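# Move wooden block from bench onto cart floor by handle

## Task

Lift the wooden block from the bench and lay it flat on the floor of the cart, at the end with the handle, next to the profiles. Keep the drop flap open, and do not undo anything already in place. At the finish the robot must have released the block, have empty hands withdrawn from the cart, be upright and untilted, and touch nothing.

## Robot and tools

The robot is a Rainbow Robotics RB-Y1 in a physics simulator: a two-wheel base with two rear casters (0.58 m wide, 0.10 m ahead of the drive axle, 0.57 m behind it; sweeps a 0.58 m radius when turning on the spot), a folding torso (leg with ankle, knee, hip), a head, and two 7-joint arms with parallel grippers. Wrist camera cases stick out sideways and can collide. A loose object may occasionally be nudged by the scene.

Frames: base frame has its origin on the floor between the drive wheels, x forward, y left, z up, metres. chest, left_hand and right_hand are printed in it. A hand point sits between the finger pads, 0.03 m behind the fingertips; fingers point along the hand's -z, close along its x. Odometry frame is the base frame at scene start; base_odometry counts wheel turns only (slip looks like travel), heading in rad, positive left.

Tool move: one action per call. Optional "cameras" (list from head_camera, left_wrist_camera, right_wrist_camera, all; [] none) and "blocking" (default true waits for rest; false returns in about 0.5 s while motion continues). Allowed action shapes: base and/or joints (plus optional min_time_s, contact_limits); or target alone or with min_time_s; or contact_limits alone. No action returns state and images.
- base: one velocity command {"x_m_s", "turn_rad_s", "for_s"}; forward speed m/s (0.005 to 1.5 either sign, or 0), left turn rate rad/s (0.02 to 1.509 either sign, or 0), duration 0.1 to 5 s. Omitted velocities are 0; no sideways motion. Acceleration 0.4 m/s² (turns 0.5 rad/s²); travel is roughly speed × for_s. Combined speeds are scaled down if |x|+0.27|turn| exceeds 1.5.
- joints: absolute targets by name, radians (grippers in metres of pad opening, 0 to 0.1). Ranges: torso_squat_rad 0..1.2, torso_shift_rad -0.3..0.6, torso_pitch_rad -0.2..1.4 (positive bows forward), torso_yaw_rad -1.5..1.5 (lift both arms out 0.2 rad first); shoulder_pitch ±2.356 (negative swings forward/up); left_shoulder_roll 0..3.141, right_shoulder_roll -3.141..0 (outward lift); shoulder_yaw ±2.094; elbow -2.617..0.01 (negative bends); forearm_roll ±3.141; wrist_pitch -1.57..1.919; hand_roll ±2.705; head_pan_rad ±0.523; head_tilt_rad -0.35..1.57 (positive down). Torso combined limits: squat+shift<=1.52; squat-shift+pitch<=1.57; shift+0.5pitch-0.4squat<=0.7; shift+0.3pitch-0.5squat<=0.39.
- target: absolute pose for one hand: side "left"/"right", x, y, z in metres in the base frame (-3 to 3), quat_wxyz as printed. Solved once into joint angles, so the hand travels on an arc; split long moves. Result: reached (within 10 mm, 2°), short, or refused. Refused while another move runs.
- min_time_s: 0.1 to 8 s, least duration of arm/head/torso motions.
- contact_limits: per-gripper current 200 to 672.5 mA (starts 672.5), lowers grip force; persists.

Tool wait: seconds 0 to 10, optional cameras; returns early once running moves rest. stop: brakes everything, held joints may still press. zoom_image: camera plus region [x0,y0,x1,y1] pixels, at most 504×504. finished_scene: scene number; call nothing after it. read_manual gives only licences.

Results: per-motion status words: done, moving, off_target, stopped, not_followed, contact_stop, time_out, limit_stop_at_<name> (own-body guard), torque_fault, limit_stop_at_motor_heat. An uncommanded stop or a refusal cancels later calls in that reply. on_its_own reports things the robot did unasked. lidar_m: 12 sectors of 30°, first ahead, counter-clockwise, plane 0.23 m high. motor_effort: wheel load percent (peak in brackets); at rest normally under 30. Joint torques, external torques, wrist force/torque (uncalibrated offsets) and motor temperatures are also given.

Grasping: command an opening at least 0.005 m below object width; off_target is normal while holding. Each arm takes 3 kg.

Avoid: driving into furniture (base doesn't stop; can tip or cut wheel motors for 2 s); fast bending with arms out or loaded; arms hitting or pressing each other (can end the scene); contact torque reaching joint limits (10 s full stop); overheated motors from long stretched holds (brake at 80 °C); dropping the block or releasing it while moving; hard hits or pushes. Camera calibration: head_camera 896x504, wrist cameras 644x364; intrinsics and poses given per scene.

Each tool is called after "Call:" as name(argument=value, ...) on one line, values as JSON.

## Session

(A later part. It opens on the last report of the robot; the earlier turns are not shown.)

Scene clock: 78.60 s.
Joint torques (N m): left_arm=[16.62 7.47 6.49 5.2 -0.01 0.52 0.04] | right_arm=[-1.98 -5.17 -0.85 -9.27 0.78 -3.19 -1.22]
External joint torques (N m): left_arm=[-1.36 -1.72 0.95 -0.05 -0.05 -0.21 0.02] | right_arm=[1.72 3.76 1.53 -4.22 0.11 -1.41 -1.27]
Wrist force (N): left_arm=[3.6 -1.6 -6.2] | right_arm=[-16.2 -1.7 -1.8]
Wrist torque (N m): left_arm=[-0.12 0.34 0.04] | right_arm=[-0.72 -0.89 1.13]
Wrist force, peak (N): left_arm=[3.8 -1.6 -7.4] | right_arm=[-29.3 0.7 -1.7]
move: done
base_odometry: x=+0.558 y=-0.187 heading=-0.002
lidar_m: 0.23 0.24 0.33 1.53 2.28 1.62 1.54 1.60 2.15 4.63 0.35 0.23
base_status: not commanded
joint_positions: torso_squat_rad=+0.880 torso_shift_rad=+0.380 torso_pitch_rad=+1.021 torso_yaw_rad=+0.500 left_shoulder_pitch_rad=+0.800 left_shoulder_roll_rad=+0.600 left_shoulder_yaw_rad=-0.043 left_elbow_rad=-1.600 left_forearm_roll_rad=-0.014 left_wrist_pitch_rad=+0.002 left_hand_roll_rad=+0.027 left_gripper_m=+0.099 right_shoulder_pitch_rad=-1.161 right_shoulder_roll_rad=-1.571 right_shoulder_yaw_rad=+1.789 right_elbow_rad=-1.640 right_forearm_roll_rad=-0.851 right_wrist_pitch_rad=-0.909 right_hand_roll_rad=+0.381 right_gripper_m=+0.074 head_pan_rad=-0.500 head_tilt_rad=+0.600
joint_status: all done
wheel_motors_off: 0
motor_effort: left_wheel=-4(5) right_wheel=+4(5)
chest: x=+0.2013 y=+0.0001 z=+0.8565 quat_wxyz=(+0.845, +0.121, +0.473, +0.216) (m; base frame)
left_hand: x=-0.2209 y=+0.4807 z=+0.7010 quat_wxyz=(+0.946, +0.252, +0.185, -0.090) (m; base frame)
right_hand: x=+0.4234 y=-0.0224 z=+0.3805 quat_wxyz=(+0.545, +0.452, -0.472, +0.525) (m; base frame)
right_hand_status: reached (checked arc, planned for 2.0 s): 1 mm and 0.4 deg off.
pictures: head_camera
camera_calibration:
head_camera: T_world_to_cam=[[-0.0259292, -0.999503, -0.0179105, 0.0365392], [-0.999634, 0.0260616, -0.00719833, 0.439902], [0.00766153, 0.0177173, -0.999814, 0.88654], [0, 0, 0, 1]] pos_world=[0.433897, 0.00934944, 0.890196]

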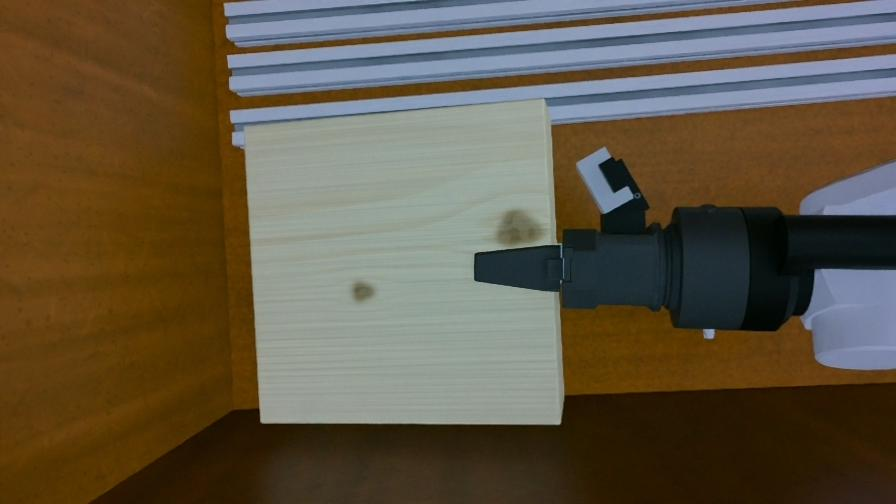

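Call:
move(target={"side":"right","x":0.415,"y":-0.024,"z":0.392,"quat_wxyz":[0.5644,0.4768,-0.4489,0.5026]}, min_time_s=0.8)

Call:
move(target={"side":"right","x":0.415,"y":-0.024,"z":0.366,"quat_wxyz":[0.5644,0.4768,-0.4489,0.5026]}, min_time_s=1, cameras=["head_camera"])

Scene clock: 83.13 s.
Joint torques (N m): left_arm=[16.48 7.44 6.41 5.16 -0.12 0.49 -0.01] | right_arm=[-9.51 -6.79 -4.99 -14.96 2.5 -8.1 -0.29]
External joint torques (N m): left_arm=[-1.5 -1.75 0.87 -0.1 -0.16 -0.24 -0.04] | right_arm=[-6.11 2.25 -2.75 -9.68 1.78 -6.35 -0.34]
Wrist force (N): left_arm=[3.9 -1.5 -6.2] | right_arm=[-28.3 -1.7 -2.9]
Wrist torque (N m): left_arm=[-0.10 0.41 0.05] | right_arm=[-0.25 1.56 -0.01]
Wrist force, peak (N): left_arm=[3.9 -2.2 -7.3] | right_arm=[-28.7 0.9 -3.2]
move: done
base_odometry: x=+0.558 y=-0.187 heading=-0.002
lidar_m: 0.22 0.24 0.33 1.52 2.28 1.62 1.53 1.61 2.14 4.64 0.36 0.24
base_status: not commanded
joint_positions: torso_squat_rad=+0.880 torso_shift_rad=+0.380 torso_pitch_rad=+1.021 torso_yaw_rad=+0.500 left_shoulder_pitch_rad=+0.800 left_shoulder_roll_rad=+0.600 left_shoulder_yaw_rad=-0.043 left_elbow_rad=-1.600 left_forearm_roll_rad=-0.014 left_wrist_pitch_rad=+0.002 left_hand_roll_rad=+0.027 left_gripper_m=+0.099 right_shoulder_pitch_rad=-1.162 right_shoulder_roll_rad=-1.601 right_shoulder_yaw_rad=+1.802 right_elbow_rad=-1.699 right_forearm_roll_rad=-0.854 right_wrist_pitch_rad=-0.895 right_hand_roll_rad=+0.322 right_gripper_m=+0.074 head_pan_rad=-0.500 head_tilt_rad=+0.600
joint_status: all done
wheel_motors_off: 0
motor_effort: left_wheel=-4(4) right_wheel=+5(5)
chest: x=+0.2013 y=+0.0001 z=+0.8565 quat_wxyz=(+0.845, +0.121, +0.473, +0.216) (m; base frame)
left_hand: x=-0.2210 y=+0.4806 z=+0.7010 quat_wxyz=(+0.946, +0.252, +0.185, -0.090) (m; base frame)
right_hand: x=+0.4149 y=-0.0248 z=+0.3904 quat_wxyz=(+0.565, +0.475, -0.449, +0.503) (m; base frame)
right_hand_status: reached (checked arc, planned for 0.8 s): 2 mm and 0.2 deg off.
pictures: none

Scene clock: 84.47 s.
Joint torques (N m): left_arm=[16.55 7.63 6.64 5.23 -0.01 0.53 0.01] | right_arm=[-6.41 -2.98 -4.7 -12.97 2.97 -8.37 -0.37]
External joint torques (N m): left_arm=[-1.44 -1.56 1.1 -0.02 -0.05 -0.19 -0.02] | right_arm=[-2.86 5.71 -2.6 -8.2 2.3 -6.58 -0.42]
Wrist force (N): left_arm=[3.4 -1.1 -6.7] | right_arm=[-27.4 -2.9 -3.3]
Wrist torque (N m): left_arm=[-0.12 0.31 0.08] | right_arm=[-0.47 1.59 0.04]
Wrist force, peak (N): left_arm=[4.4 -1.8 -7.4] | right_arm=[-29.6 -1.8 -3.6]
move: done
base_odometry: x=+0.558 y=-0.187 heading=-0.002
lidar_m: 0.23 0.24 0.32 1.53 2.28 1.60 1.53 1.61 2.12 4.63 0.34 0.24
base_status: not commanded
joint_positions: torso_squat_rad=+0.880 torso_shift_rad=+0.380 torso_pitch_rad=+1.021 torso_yaw_rad=+0.500 left_shoulder_pitch_rad=+0.800 left_shoulder_roll_rad=+0.600 left_shoulder_yaw_rad=-0.043 left_elbow_rad=-1.600 left_forearm_roll_rad=-0.014 left_wrist_pitch_rad=+0.002 left_hand_roll_rad=+0.027 left_gripper_m=+0.099 right_shoulder_pitch_rad=-1.149 right_shoulder_roll_rad=-1.521 right_shoulder_yaw_rad=+1.810 right_elbow_rad=-1.557 right_forearm_roll_rad=-0.841 right_wrist_pitch_rad=-0.948 right_hand_roll_rad=+0.280 right_gripper_m=+0.074 head_pan_rad=-0.500 head_tilt_rad=+0.600
joint_status: all done
wheel_motors_off: 0
motor_effort: left_wheel=-4(4) right_wheel=+3(5)
chest: x=+0.2013 y=+0.0001 z=+0.8565 quat_wxyz=(+0.845, +0.121, +0.473, +0.216) (m; base frame)
left_hand: x=-0.2210 y=+0.4806 z=+0.7010 quat_wxyz=(+0.946, +0.252, +0.185, -0.090) (m; base frame)
right_hand: x=+0.4152 y=-0.0252 z=+0.3647 quat_wxyz=(+0.566, +0.475, -0.448, +0.504) (m; base frame)
right_hand_status: reached (checked arc, planned for 1.0 s): 2 mm and 0.3 deg off.
pictures: head_camera
camera_calibration:
head_camera: T_world_to_cam=[[-0.0259318, -0.999502, -0.0180077, 0.0366248], [-0.999635, 0.0260631, -0.00709571, 0.439811], [0.0075615, 0.0178171, -0.999813, 0.886482], [0, 0, 0, 1]] pos_world=[0.433897, 0.00934919, 0.890096]

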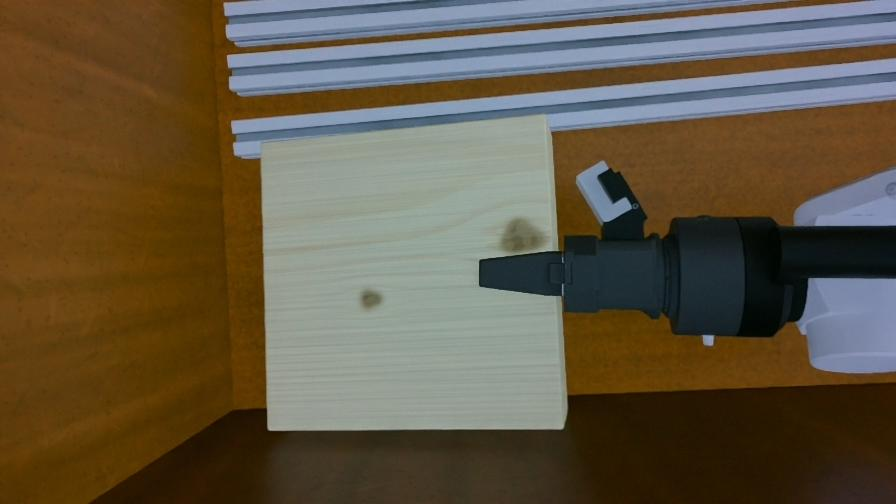

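Call:
move(target={"side":"right","x":0.418,"y":-0.024,"z":0.356,"quat_wxyz":[0.5443,0.4545,-0.4731,0.5229]}, min_time_s=1.2)

Call:
move(target={"side":"right","x":0.42,"y":-0.024,"z":0.346,"quat_wxyz":[0.5443,0.4545,-0.4731,0.5229]}, min_time_s=0.8, cameras=["head_camera"])

Scene clock: 88.67 s.
Joint torques (N m): left_arm=[16.38 7.67 6.69 5.19 -0.06 0.56 0.03] | right_arm=[-6.98 -2.82 -8.02 -12.02 2.03 -8.8 0.2]
External joint torques (N m): left_arm=[-1.6 -1.52 1.14 -0.07 -0.1 -0.17 0] | right_arm=[-3.4 5.76 -5.96 -7.47 1.38 -7.01 0.15]
Wrist force (N): left_arm=[3.2 -1.9 -6.1] | right_arm=[-27.3 1.0 -3.2]
Wrist torque (N m): left_arm=[-0.08 0.28 0.04] | right_arm=[0.09 1.67 -0.16]
Wrist force, peak (N): left_arm=[3.2 -2.4 -7.5] | right_arm=[-29.0 1.6 -3.6]
move: done
base_odometry: x=+0.558 y=-0.187 heading=-0.002
lidar_m: 0.23 0.23 0.33 1.52 2.29 1.62 1.54 1.61 2.13 4.64 0.34 0.24
base_status: not commanded
joint_positions: torso_squat_rad=+0.880 torso_shift_rad=+0.380 torso_pitch_rad=+1.021 torso_yaw_rad=+0.500 left_shoulder_pitch_rad=+0.800 left_shoulder_roll_rad=+0.600 left_shoulder_yaw_rad=-0.043 left_elbow_rad=-1.600 left_forearm_roll_rad=-0.014 left_wrist_pitch_rad=+0.002 left_hand_roll_rad=+0.027 left_gripper_m=+0.099 right_shoulder_pitch_rad=-1.134 right_shoulder_roll_rad=-1.490 right_shoulder_yaw_rad=+1.800 right_elbow_rad=-1.499 right_forearm_roll_rad=-0.840 right_wrist_pitch_rad=-0.971 right_hand_roll_rad=+0.347 right_gripper_m=+0.074 head_pan_rad=-0.500 head_tilt_rad=+0.600
joint_status: all done
wheel_motors_off: 0
motor_effort: left_wheel=-4(4) right_wheel=+3(5)
chest: x=+0.2013 y=+0.0001 z=+0.8565 quat_wxyz=(+0.845, +0.121, +0.473, +0.216) (m; base frame)
left_hand: x=-0.2210 y=+0.4806 z=+0.7010 quat_wxyz=(+0.946, +0.252, +0.185, -0.090) (m; base frame)
right_hand: x=+0.4176 y=-0.0255 z=+0.3550 quat_wxyz=(+0.546, +0.453, -0.469, +0.525) (m; base frame)
right_hand_status: reached (checked arc, planned for 1.2 s): 2 mm and 0.6 deg off.
pictures: none

Scene clock: 89.80 s.
Joint torques (N m): left_arm=[16.78 7.93 6.61 5.19 -0.07 0.45 0] | right_arm=[-2.42 -6.67 -3.31 -1.68 -0.9 1.28 -0.14]
External joint torques (N m): left_arm=[-1.2 -1.27 1.06 -0.06 -0.11 -0.28 -0.02] | right_arm=[1.3 1.69 -1.26 2.63 -1.52 3.09 -0.19]
Wrist force (N): left_arm=[3.2 -2.2 -6.3] | right_arm=[-4.0 1.1 6.8]
Wrist torque (N m): left_arm=[0.00 0.33 0.06] | right_arm=[0.34 -3.06 0.45]
Wrist force, peak (N): left_arm=[3.8 -0.7 -7.5] | right_arm=[-28.7 1.7 -3.7]
move: done
base_odometry: x=+0.558 y=-0.187 heading=-0.002
lidar_m: 0.22 0.23 0.33 1.52 2.28 1.62 1.54 1.61 2.15 4.63 0.35 0.24
base_status: not commanded
joint_positions: torso_squat_rad=+0.880 torso_shift_rad=+0.380 torso_pitch_rad=+1.020 torso_yaw_rad=+0.500 left_shoulder_pitch_rad=+0.800 left_shoulder_roll_rad=+0.600 left_shoulder_yaw_rad=-0.043 left_elbow_rad=-1.600 left_forearm_roll_rad=-0.014 left_wrist_pitch_rad=+0.002 left_hand_roll_rad=+0.027 left_gripper_m=+0.099 right_shoulder_pitch_rad=-1.130 right_shoulder_roll_rad=-1.454 right_shoulder_yaw_rad=+1.800 right_elbow_rad=-1.436 right_forearm_roll_rad=-0.836 right_wrist_pitch_rad=-1.000 right_hand_roll_rad=+0.328 right_gripper_m=+0.074 head_pan_rad=-0.500 head_tilt_rad=+0.600
joint_status: all done
wheel_motors_off: 0
motor_effort: left_wheel=-3(4) right_wheel=+4(6)
chest: x=+0.2011 y=+0.0000 z=+0.8566 quat_wxyz=(+0.846, +0.121, +0.473, +0.216) (m; base frame)
left_hand: x=-0.2210 y=+0.4807 z=+0.7010 quat_wxyz=(+0.946, +0.252, +0.185, -0.090) (m; base frame)
right_hand: x=+0.4199 y=-0.0241 z=+0.3471 quat_wxyz=(+0.544, +0.454, -0.473, +0.523) (m; base frame)
right_hand_status: reached (checked arc, planned for 0.8 s): 1 mm and 0.1 deg off.
pictures: head_camera
camera_calibration:
head_camera: T_world_to_cam=[[-0.0260193, -0.999499, -0.01802, 0.0365742], [-0.999629, 0.0261596, -0.00759247, 0.440053], [0.00806006, 0.0178158, -0.999809, 0.886564], [0, 0, 0, 1]] pos_world=[0.433696, 0.00924948, 0.890395]

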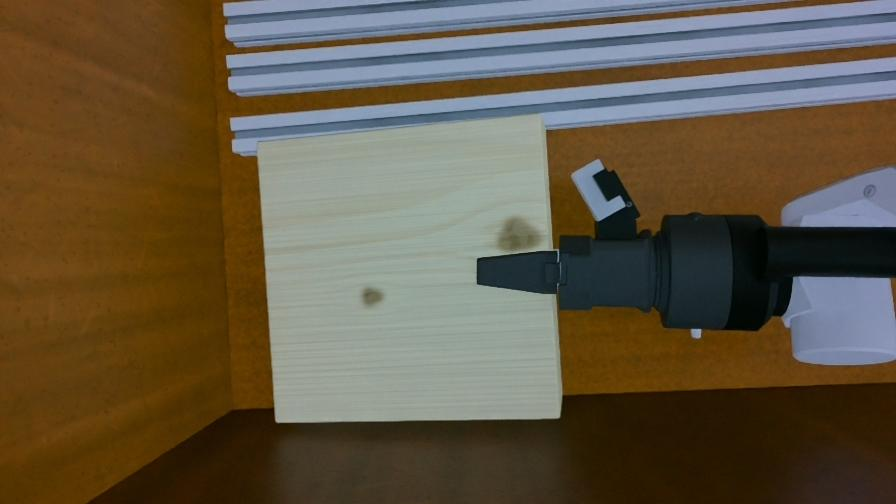

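Call:
move(joints={"right_gripper_m":0.096})

Call:
move(target={"side":"right","x":0.405,"y":-0.026,"z":0.346,"quat_wxyz":[0.5443,0.4545,-0.4731,0.5229]}, min_time_s=0.6)

Call:
move(target={"side":"right","x":0.382,"y":-0.046,"z":0.346,"quat_wxyz":[0.5443,0.4545,-0.4731,0.5229]}, min_time_s=0.8, cameras=["head_camera"])

Scene clock: 96.30 s.
Joint torques (N m): left_arm=[16.53 7.81 6.46 5.18 -0.01 0.52 -0.06] | right_arm=[-3.89 -7.39 -3.46 -5.7 0.73 -3.57 -0.21]
External joint torques (N m): left_arm=[-1.45 -1.38 0.91 -0.07 -0.04 -0.21 -0.08] | right_arm=[-0.18 0.97 -1.41 -1.39 0.11 -1.76 -0.26]
Wrist force (N): left_arm=[3.5 -1.8 -6.3] | right_arm=[-16.5 1.4 -5.2]
Wrist torque (N m): left_arm=[-0.09 0.37 0.03] | right_arm=[-0.19 -0.87 -0.02]
Wrist force, peak (N): left_arm=[4.4 -2.3 -6.7] | right_arm=[-17.4 1.1 -6.1]
move: done
base_odometry: x=+0.558 y=-0.187 heading=-0.002
lidar_m: 0.23 0.24 0.32 1.53 2.28 1.63 1.54 1.60 2.12 4.63 0.34 0.24
base_status: not commanded
joint_positions: torso_squat_rad=+0.880 torso_shift_rad=+0.380 torso_pitch_rad=+1.020 torso_yaw_rad=+0.500 left_shoulder_pitch_rad=+0.800 left_shoulder_roll_rad=+0.600 left_shoulder_yaw_rad=-0.043 left_elbow_rad=-1.600 left_forearm_roll_rad=-0.014 left_wrist_pitch_rad=+0.002 left_hand_roll_rad=+0.027 left_gripper_m=+0.099 right_shoulder_pitch_rad=-1.130 right_shoulder_roll_rad=-1.454 right_shoulder_yaw_rad=+1.800 right_elbow_rad=-1.435 right_forearm_roll_rad=-0.836 right_wrist_pitch_rad=-0.999 right_hand_roll_rad=+0.328 right_gripper_m=+0.096 head_pan_rad=-0.500 head_tilt_rad=+0.600
joint_status: all done
wheel_motors_off: 0
motor_effort: left_wheel=-3(6) right_wheel=+3(7)
chest: x=+0.2012 y=+0.0000 z=+0.8566 quat_wxyz=(+0.846, +0.121, +0.473, +0.216) (m; base frame)
left_hand: x=-0.2210 y=+0.4806 z=+0.7010 quat_wxyz=(+0.946, +0.252, +0.185, -0.090) (m; base frame)
right_hand: x=+0.4199 y=-0.0242 z=+0.3465 quat_wxyz=(+0.545, +0.453, -0.472, +0.524) (m; base frame)
pictures: none

Scene clock: 97.23 s.
Joint torques (N m): left_arm=[16.82 7.81 6.37 5.27 -0.04 0.63 0.02] | right_arm=[-1.14 -3.5 -0.02 -9.48 1.92 -3.59 0.07]
External joint torques (N m): left_arm=[-1.16 -1.39 0.82 0.02 -0.08 -0.1 -0.01] | right_arm=[2.03 4.76 1.7 -5.03 1.24 -1.81 0.02]
Wrist force (N): left_arm=[3.4 -1.5 -6.1] | right_arm=[-17.4 -5.1 2.1]
Wrist torque (N m): left_arm=[-0.10 0.30 0.10] | right_arm=[-0.12 -0.51 0.03]
Wrist force, peak (N): left_arm=[4.3 -1.7 -7.1] | right_arm=[-17.9 -5.4 1.1]
move: done
base_odometry: x=+0.558 y=-0.187 heading=-0.002
lidar_m: 0.22 0.23 0.32 1.51 2.27 1.62 1.54 1.61 2.12 4.64 0.34 0.24
base_status: not commanded
joint_positions: torso_squat_rad=+0.880 torso_shift_rad=+0.380 torso_pitch_rad=+1.020 torso_yaw_rad=+0.500 left_shoulder_pitch_rad=+0.800 left_shoulder_roll_rad=+0.600 left_shoulder_yaw_rad=-0.043 left_elbow_rad=-1.600 left_forearm_roll_rad=-0.014 left_wrist_pitch_rad=+0.002 left_hand_roll_rad=+0.027 left_gripper_m=+0.099 right_shoulder_pitch_rad=-1.098 right_shoulder_roll_rad=-1.446 right_shoulder_yaw_rad=+1.801 right_elbow_rad=-1.443 right_forearm_roll_rad=-0.849 right_wrist_pitch_rad=-1.011 right_hand_roll_rad=+0.369 right_gripper_m=+0.096 head_pan_rad=-0.500 head_tilt_rad=+0.600
joint_status: all done
wheel_motors_off: 0
motor_effort: left_wheel=-4(4) right_wheel=+2(5)
chest: x=+0.2012 y=+0.0000 z=+0.8566 quat_wxyz=(+0.846, +0.121, +0.473, +0.216) (m; base frame)
left_hand: x=-0.2210 y=+0.4806 z=+0.7010 quat_wxyz=(+0.946, +0.252, +0.185, -0.090) (m; base frame)
right_hand: x=+0.4062 y=-0.0266 z=+0.3457 quat_wxyz=(+0.545, +0.454, -0.473, +0.524) (m; base frame)
right_hand_status: reached (checked arc, planned for 0.6 s): 1 mm and 0.1 deg off.
pictures: none

Scene clock: 98.37 s.
Joint torques (N m): left_arm=[16.53 7.72 6.54 5.26 0 0.51 0.01] | right_arm=[0.67 -9.75 0.98 -7.26 1.88 -3.43 0.15]
External joint torques (N m): left_arm=[-1.45 -1.48 0.99 0 -0.04 -0.21 -0.02] | right_arm=[2.56 -1.16 1.93 -2.85 1.1 -1.69 0.1]
Wrist force (N): left_arm=[3.3 -1.9 -6.7] | right_arm=[-16.2 -2.0 -3.7]
Wrist torque (N m): left_arm=[-0.04 0.37 0.08] | right_arm=[-0.12 -0.62 -0.16]
Wrist force, peak (N): left_arm=[4.2 -2.4 -6.8] | right_arm=[-19.6 -7.8 -3.7]
move: done
base_odometry: x=+0.559 y=-0.187 heading=-0.002
lidar_m: 0.22 0.24 0.31 1.52 2.28 1.61 1.54 1.60 2.13 4.65 0.35 0.24
base_status: not commanded
joint_positions: torso_squat_rad=+0.880 torso_shift_rad=+0.380 torso_pitch_rad=+1.020 torso_yaw_rad=+0.500 left_shoulder_pitch_rad=+0.800 left_shoulder_roll_rad=+0.600 left_shoulder_yaw_rad=-0.043 left_elbow_rad=-1.600 left_forearm_roll_rad=-0.014 left_wrist_pitch_rad=+0.002 left_hand_roll_rad=+0.027 left_gripper_m=+0.099 right_shoulder_pitch_rad=-1.034 right_shoulder_roll_rad=-1.453 right_shoulder_yaw_rad=+1.817 right_elbow_rad=-1.442 right_forearm_roll_rad=-0.858 right_wrist_pitch_rad=-1.070 right_hand_roll_rad=+0.426 right_gripper_m=+0.096 head_pan_rad=-0.500 head_tilt_rad=+0.600
joint_status: all done
wheel_motors_off: 0
motor_effort: left_wheel=-3(5) right_wheel=+2(5)
chest: x=+0.2012 y=+0.0001 z=+0.8566 quat_wxyz=(+0.846, +0.121, +0.473, +0.216) (m; base frame)
left_hand: x=-0.2210 y=+0.4806 z=+0.7010 quat_wxyz=(+0.946, +0.252, +0.185, -0.090) (m; base frame)
right_hand: x=+0.3825 y=-0.0457 z=+0.3459 quat_wxyz=(+0.544, +0.454, -0.473, +0.523) (m; base frame)
right_hand_status: reached (checked arc, planned for 0.8 s): 1 mm and 0.1 deg off.
pictures: head_camera
camera_calibration:
head_camera: T_world_to_cam=[[-0.0259264, -0.999502, -0.0180156, 0.0365305], [-0.999633, 0.0260631, -0.00739575, 0.43998], [0.00786161, 0.0178172, -0.99981, 0.886551], [0, 0, 0, 1]] pos_world=[0.433796, 0.00924919, 0.890295]

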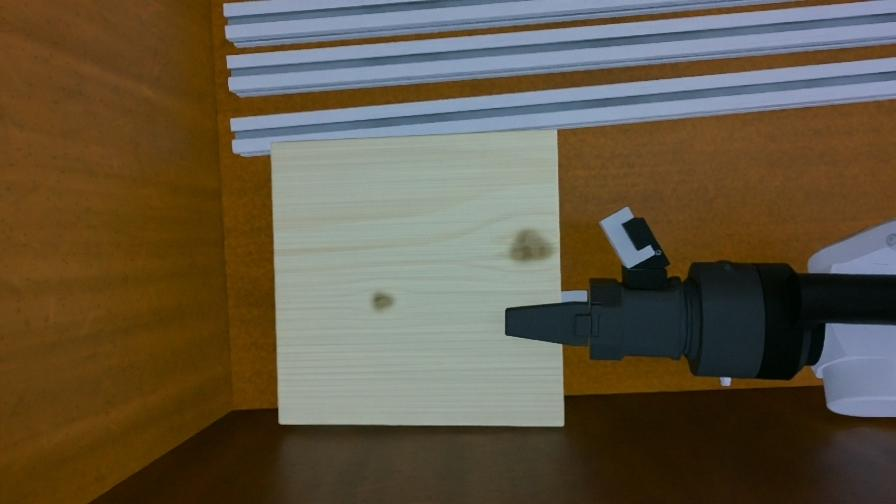

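Call:
move(target={"side":"right","x":0.45,"y":-0.06,"z":0.346,"quat_wxyz":[0.5443,0.4545,-0.4731,0.5229]}, min_time_s=1)

Call:
move(target={"side":"right","x":0.42,"y":-0.06,"z":0.346,"quat_wxyz":[0.5443,0.4545,-0.4731,0.5229]}, min_time_s=0.6)

Call:
move(target={"side":"right","x":0.381,"y":-0.082,"z":0.346,"quat_wxyz":[0.5443,0.4545,-0.4731,0.5229]}, min_time_s=0.8, cameras=["head_camera"])

Scene clock: 101.40 s.
Joint torques (N m): left_arm=[16.72 7.49 6.5 5.29 0.03 0.56 0.06] | right_arm=[-7.64 -12.96 -5.63 -4.72 0.38 -4.49 -0.06]
External joint torques (N m): left_arm=[-1.26 -1.71 0.95 0.04 -0.01 -0.17 0.03] | right_arm=[-3.78 -2.92 -3.52 -1.56 -0.04 -2.62 -0.11]
Wrist force (N): left_arm=[3.3 -1.3 -6.9] | right_arm=[-18.1 3.3 -3.5]
Wrist torque (N m): left_arm=[-0.18 0.32 0.05] | right_arm=[-0.19 -0.59 -0.05]
Wrist force, peak (N): left_arm=[4.6 -1.8 -7.1] | right_arm=[-19.5 3.9 -4.5]
move: done
base_odometry: x=+0.558 y=-0.187 heading=-0.002
lidar_m: 0.22 0.24 0.31 1.52 2.28 1.63 1.53 1.61 2.14 4.63 0.34 0.24
base_status: not commanded
joint_positions: torso_squat_rad=+0.880 torso_shift_rad=+0.380 torso_pitch_rad=+1.020 torso_yaw_rad=+0.500 left_shoulder_pitch_rad=+0.800 left_shoulder_roll_rad=+0.600 left_shoulder_yaw_rad=-0.043 left_elbow_rad=-1.600 left_forearm_roll_rad=-0.014 left_wrist_pitch_rad=+0.002 left_hand_roll_rad=+0.027 left_gripper_m=+0.099 right_shoulder_pitch_rad=-1.156 right_shoulder_roll_rad=-1.509 right_shoulder_yaw_rad=+1.816 right_elbow_rad=-1.344 right_forearm_roll_rad=-0.769 right_wrist_pitch_rad=-1.095 right_hand_roll_rad=+0.199 right_gripper_m=+0.096 head_pan_rad=-0.500 head_tilt_rad=+0.600
joint_status: all done
wheel_motors_off: 0
motor_effort: left_wheel=-3(4) right_wheel=+4(5)
chest: x=+0.2012 y=+0.0001 z=+0.8565 quat_wxyz=(+0.846, +0.121, +0.473, +0.216) (m; base frame)
left_hand: x=-0.2210 y=+0.4806 z=+0.7010 quat_wxyz=(+0.946, +0.252, +0.185, -0.090) (m; base frame)
right_hand: x=+0.4491 y=-0.0602 z=+0.3456 quat_wxyz=(+0.546, +0.453, -0.472, +0.524) (m; base frame)
right_hand_status: reached (checked arc, planned for 1.0 s): 1 mm and 0.3 deg off.
pictures: none

Scene clock: 102.33 s.
Joint torques (N m): left_arm=[16.56 7.59 6.66 5.38 -0.04 0.51 -0.01] | right_arm=[-3.43 -7.22 -1.79 -7.23 0.78 -4.27 0.05]
External joint torques (N m): left_arm=[-1.42 -1.6 1.11 0.12 -0.08 -0.21 -0.03] | right_arm=[-0.53 2.54 -0.24 -3.65 0.21 -2.43 0]
Wrist force (N): left_arm=[3.6 -2.8 -7.1] | right_arm=[-16.8 1.7 0.0]
Wrist torque (N m): left_arm=[-0.01 0.37 0.06] | right_arm=[-0.26 -0.44 -0.18]
Wrist force, peak (N): left_arm=[3.6 -2.8 -7.1] | right_arm=[-18.7 3.7 -3.2]
move: done
base_odometry: x=+0.558 y=-0.187 heading=-0.002
lidar_m: 0.23 0.24 0.32 1.53 2.28 1.61 1.54 1.60 2.12 4.65 0.35 0.24
base_status: not commanded
joint_positions: torso_squat_rad=+0.880 torso_shift_rad=+0.380 torso_pitch_rad=+1.020 torso_yaw_rad=+0.500 left_shoulder_pitch_rad=+0.800 left_shoulder_roll_rad=+0.600 left_shoulder_yaw_rad=-0.043 left_elbow_rad=-1.600 left_forearm_roll_rad=-0.014 left_wrist_pitch_rad=+0.002 left_hand_roll_rad=+0.027 left_gripper_m=+0.099 right_shoulder_pitch_rad=-1.101 right_shoulder_roll_rad=-1.499 right_shoulder_yaw_rad=+1.821 right_elbow_rad=-1.384 right_forearm_roll_rad=-0.798 right_wrist_pitch_rad=-1.100 right_hand_roll_rad=+0.285 right_gripper_m=+0.096 head_pan_rad=-0.500 head_tilt_rad=+0.600
joint_status: all done
wheel_motors_off: 0
motor_effort: left_wheel=-2(4) right_wheel=+2(5)
chest: x=+0.2012 y=+0.0001 z=+0.8565 quat_wxyz=(+0.846, +0.121, +0.473, +0.216) (m; base frame)
left_hand: x=-0.2210 y=+0.4806 z=+0.7010 quat_wxyz=(+0.946, +0.252, +0.185, -0.090) (m; base frame)
right_hand: x=+0.4210 y=-0.0607 z=+0.3460 quat_wxyz=(+0.544, +0.455, -0.472, +0.523) (m; base frame)
right_hand_status: reached (checked arc, planned for 0.6 s): 1 mm and 0.2 deg off.
pictures: none

Scene clock: 103.47 s.
Joint torques (N m): left_arm=[16.49 7.54 6.4 5.16 -0.1 0.52 -0.03] | right_arm=[2.21 -6.8 2.23 -7.52 2.31 -3.79 -0.05]
External joint torques (N m): left_arm=[-1.49 -1.66 0.86 -0.09 -0.14 -0.2 -0.05] | right_arm=[3.25 3.09 2.63 -3.82 1.57 -2.02 -0.1]
Wrist force (N): left_arm=[2.9 -1.6 -5.9] | right_arm=[-17.7 -4.9 -2.0]
Wrist torque (N m): left_arm=[-0.10 0.28 0.02] | right_arm=[-0.27 -0.46 -0.01]
Wrist force, peak (N): left_arm=[3.5 -2.0 -7.4] | right_arm=[-18.4 -4.4 -5.8]
move: done
base_odometry: x=+0.558 y=-0.187 heading=-0.002
lidar_m: 0.22 0.23 0.31 1.52 2.27 1.63 1.54 1.61 2.14 4.64 0.35 0.25
base_status: not commanded
joint_positions: torso_squat_rad=+0.880 torso_shift_rad=+0.380 torso_pitch_rad=+1.020 torso_yaw_rad=+0.500 left_shoulder_pitch_rad=+0.800 left_shoulder_roll_rad=+0.600 left_shoulder_yaw_rad=-0.043 left_elbow_rad=-1.600 left_forearm_roll_rad=-0.014 left_wrist_pitch_rad=+0.002 left_hand_roll_rad=+0.027 left_gripper_m=+0.099 right_shoulder_pitch_rad=-1.000 right_shoulder_roll_rad=-1.492 right_shoulder_yaw_rad=+1.841 right_elbow_rad=-1.389 right_forearm_roll_rad=-0.830 right_wrist_pitch_rad=-1.171 right_hand_roll_rad=+0.397 right_gripper_m=+0.096 head_pan_rad=-0.500 head_tilt_rad=+0.600
joint_status: all done
wheel_motors_off: 0
motor_effort: left_wheel=-3(4) right_wheel=+2(4)
chest: x=+0.2012 y=+0.0001 z=+0.8565 quat_wxyz=(+0.846, +0.121, +0.473, +0.216) (m; base frame)
left_hand: x=-0.2210 y=+0.4806 z=+0.7010 quat_wxyz=(+0.946, +0.252, +0.185, -0.090) (m; base frame)
right_hand: x=+0.3820 y=-0.0822 z=+0.3457 quat_wxyz=(+0.544, +0.453, -0.473, +0.523) (m; base frame)
right_hand_status: reached (checked arc, planned for 0.8 s): 1 mm and 0.1 deg off.
pictures: head_camera
camera_calibration:
head_camera: T_world_to_cam=[[-0.0259272, -0.9995, -0.0181155, 0.0366195], [-0.999633, 0.0260646, -0.00739315, 0.439978], [0.00786162, 0.0179171, -0.999809, 0.886549], [0, 0, 0, 1]] pos_world=[0.433796, 0.00924894, 0.890295]

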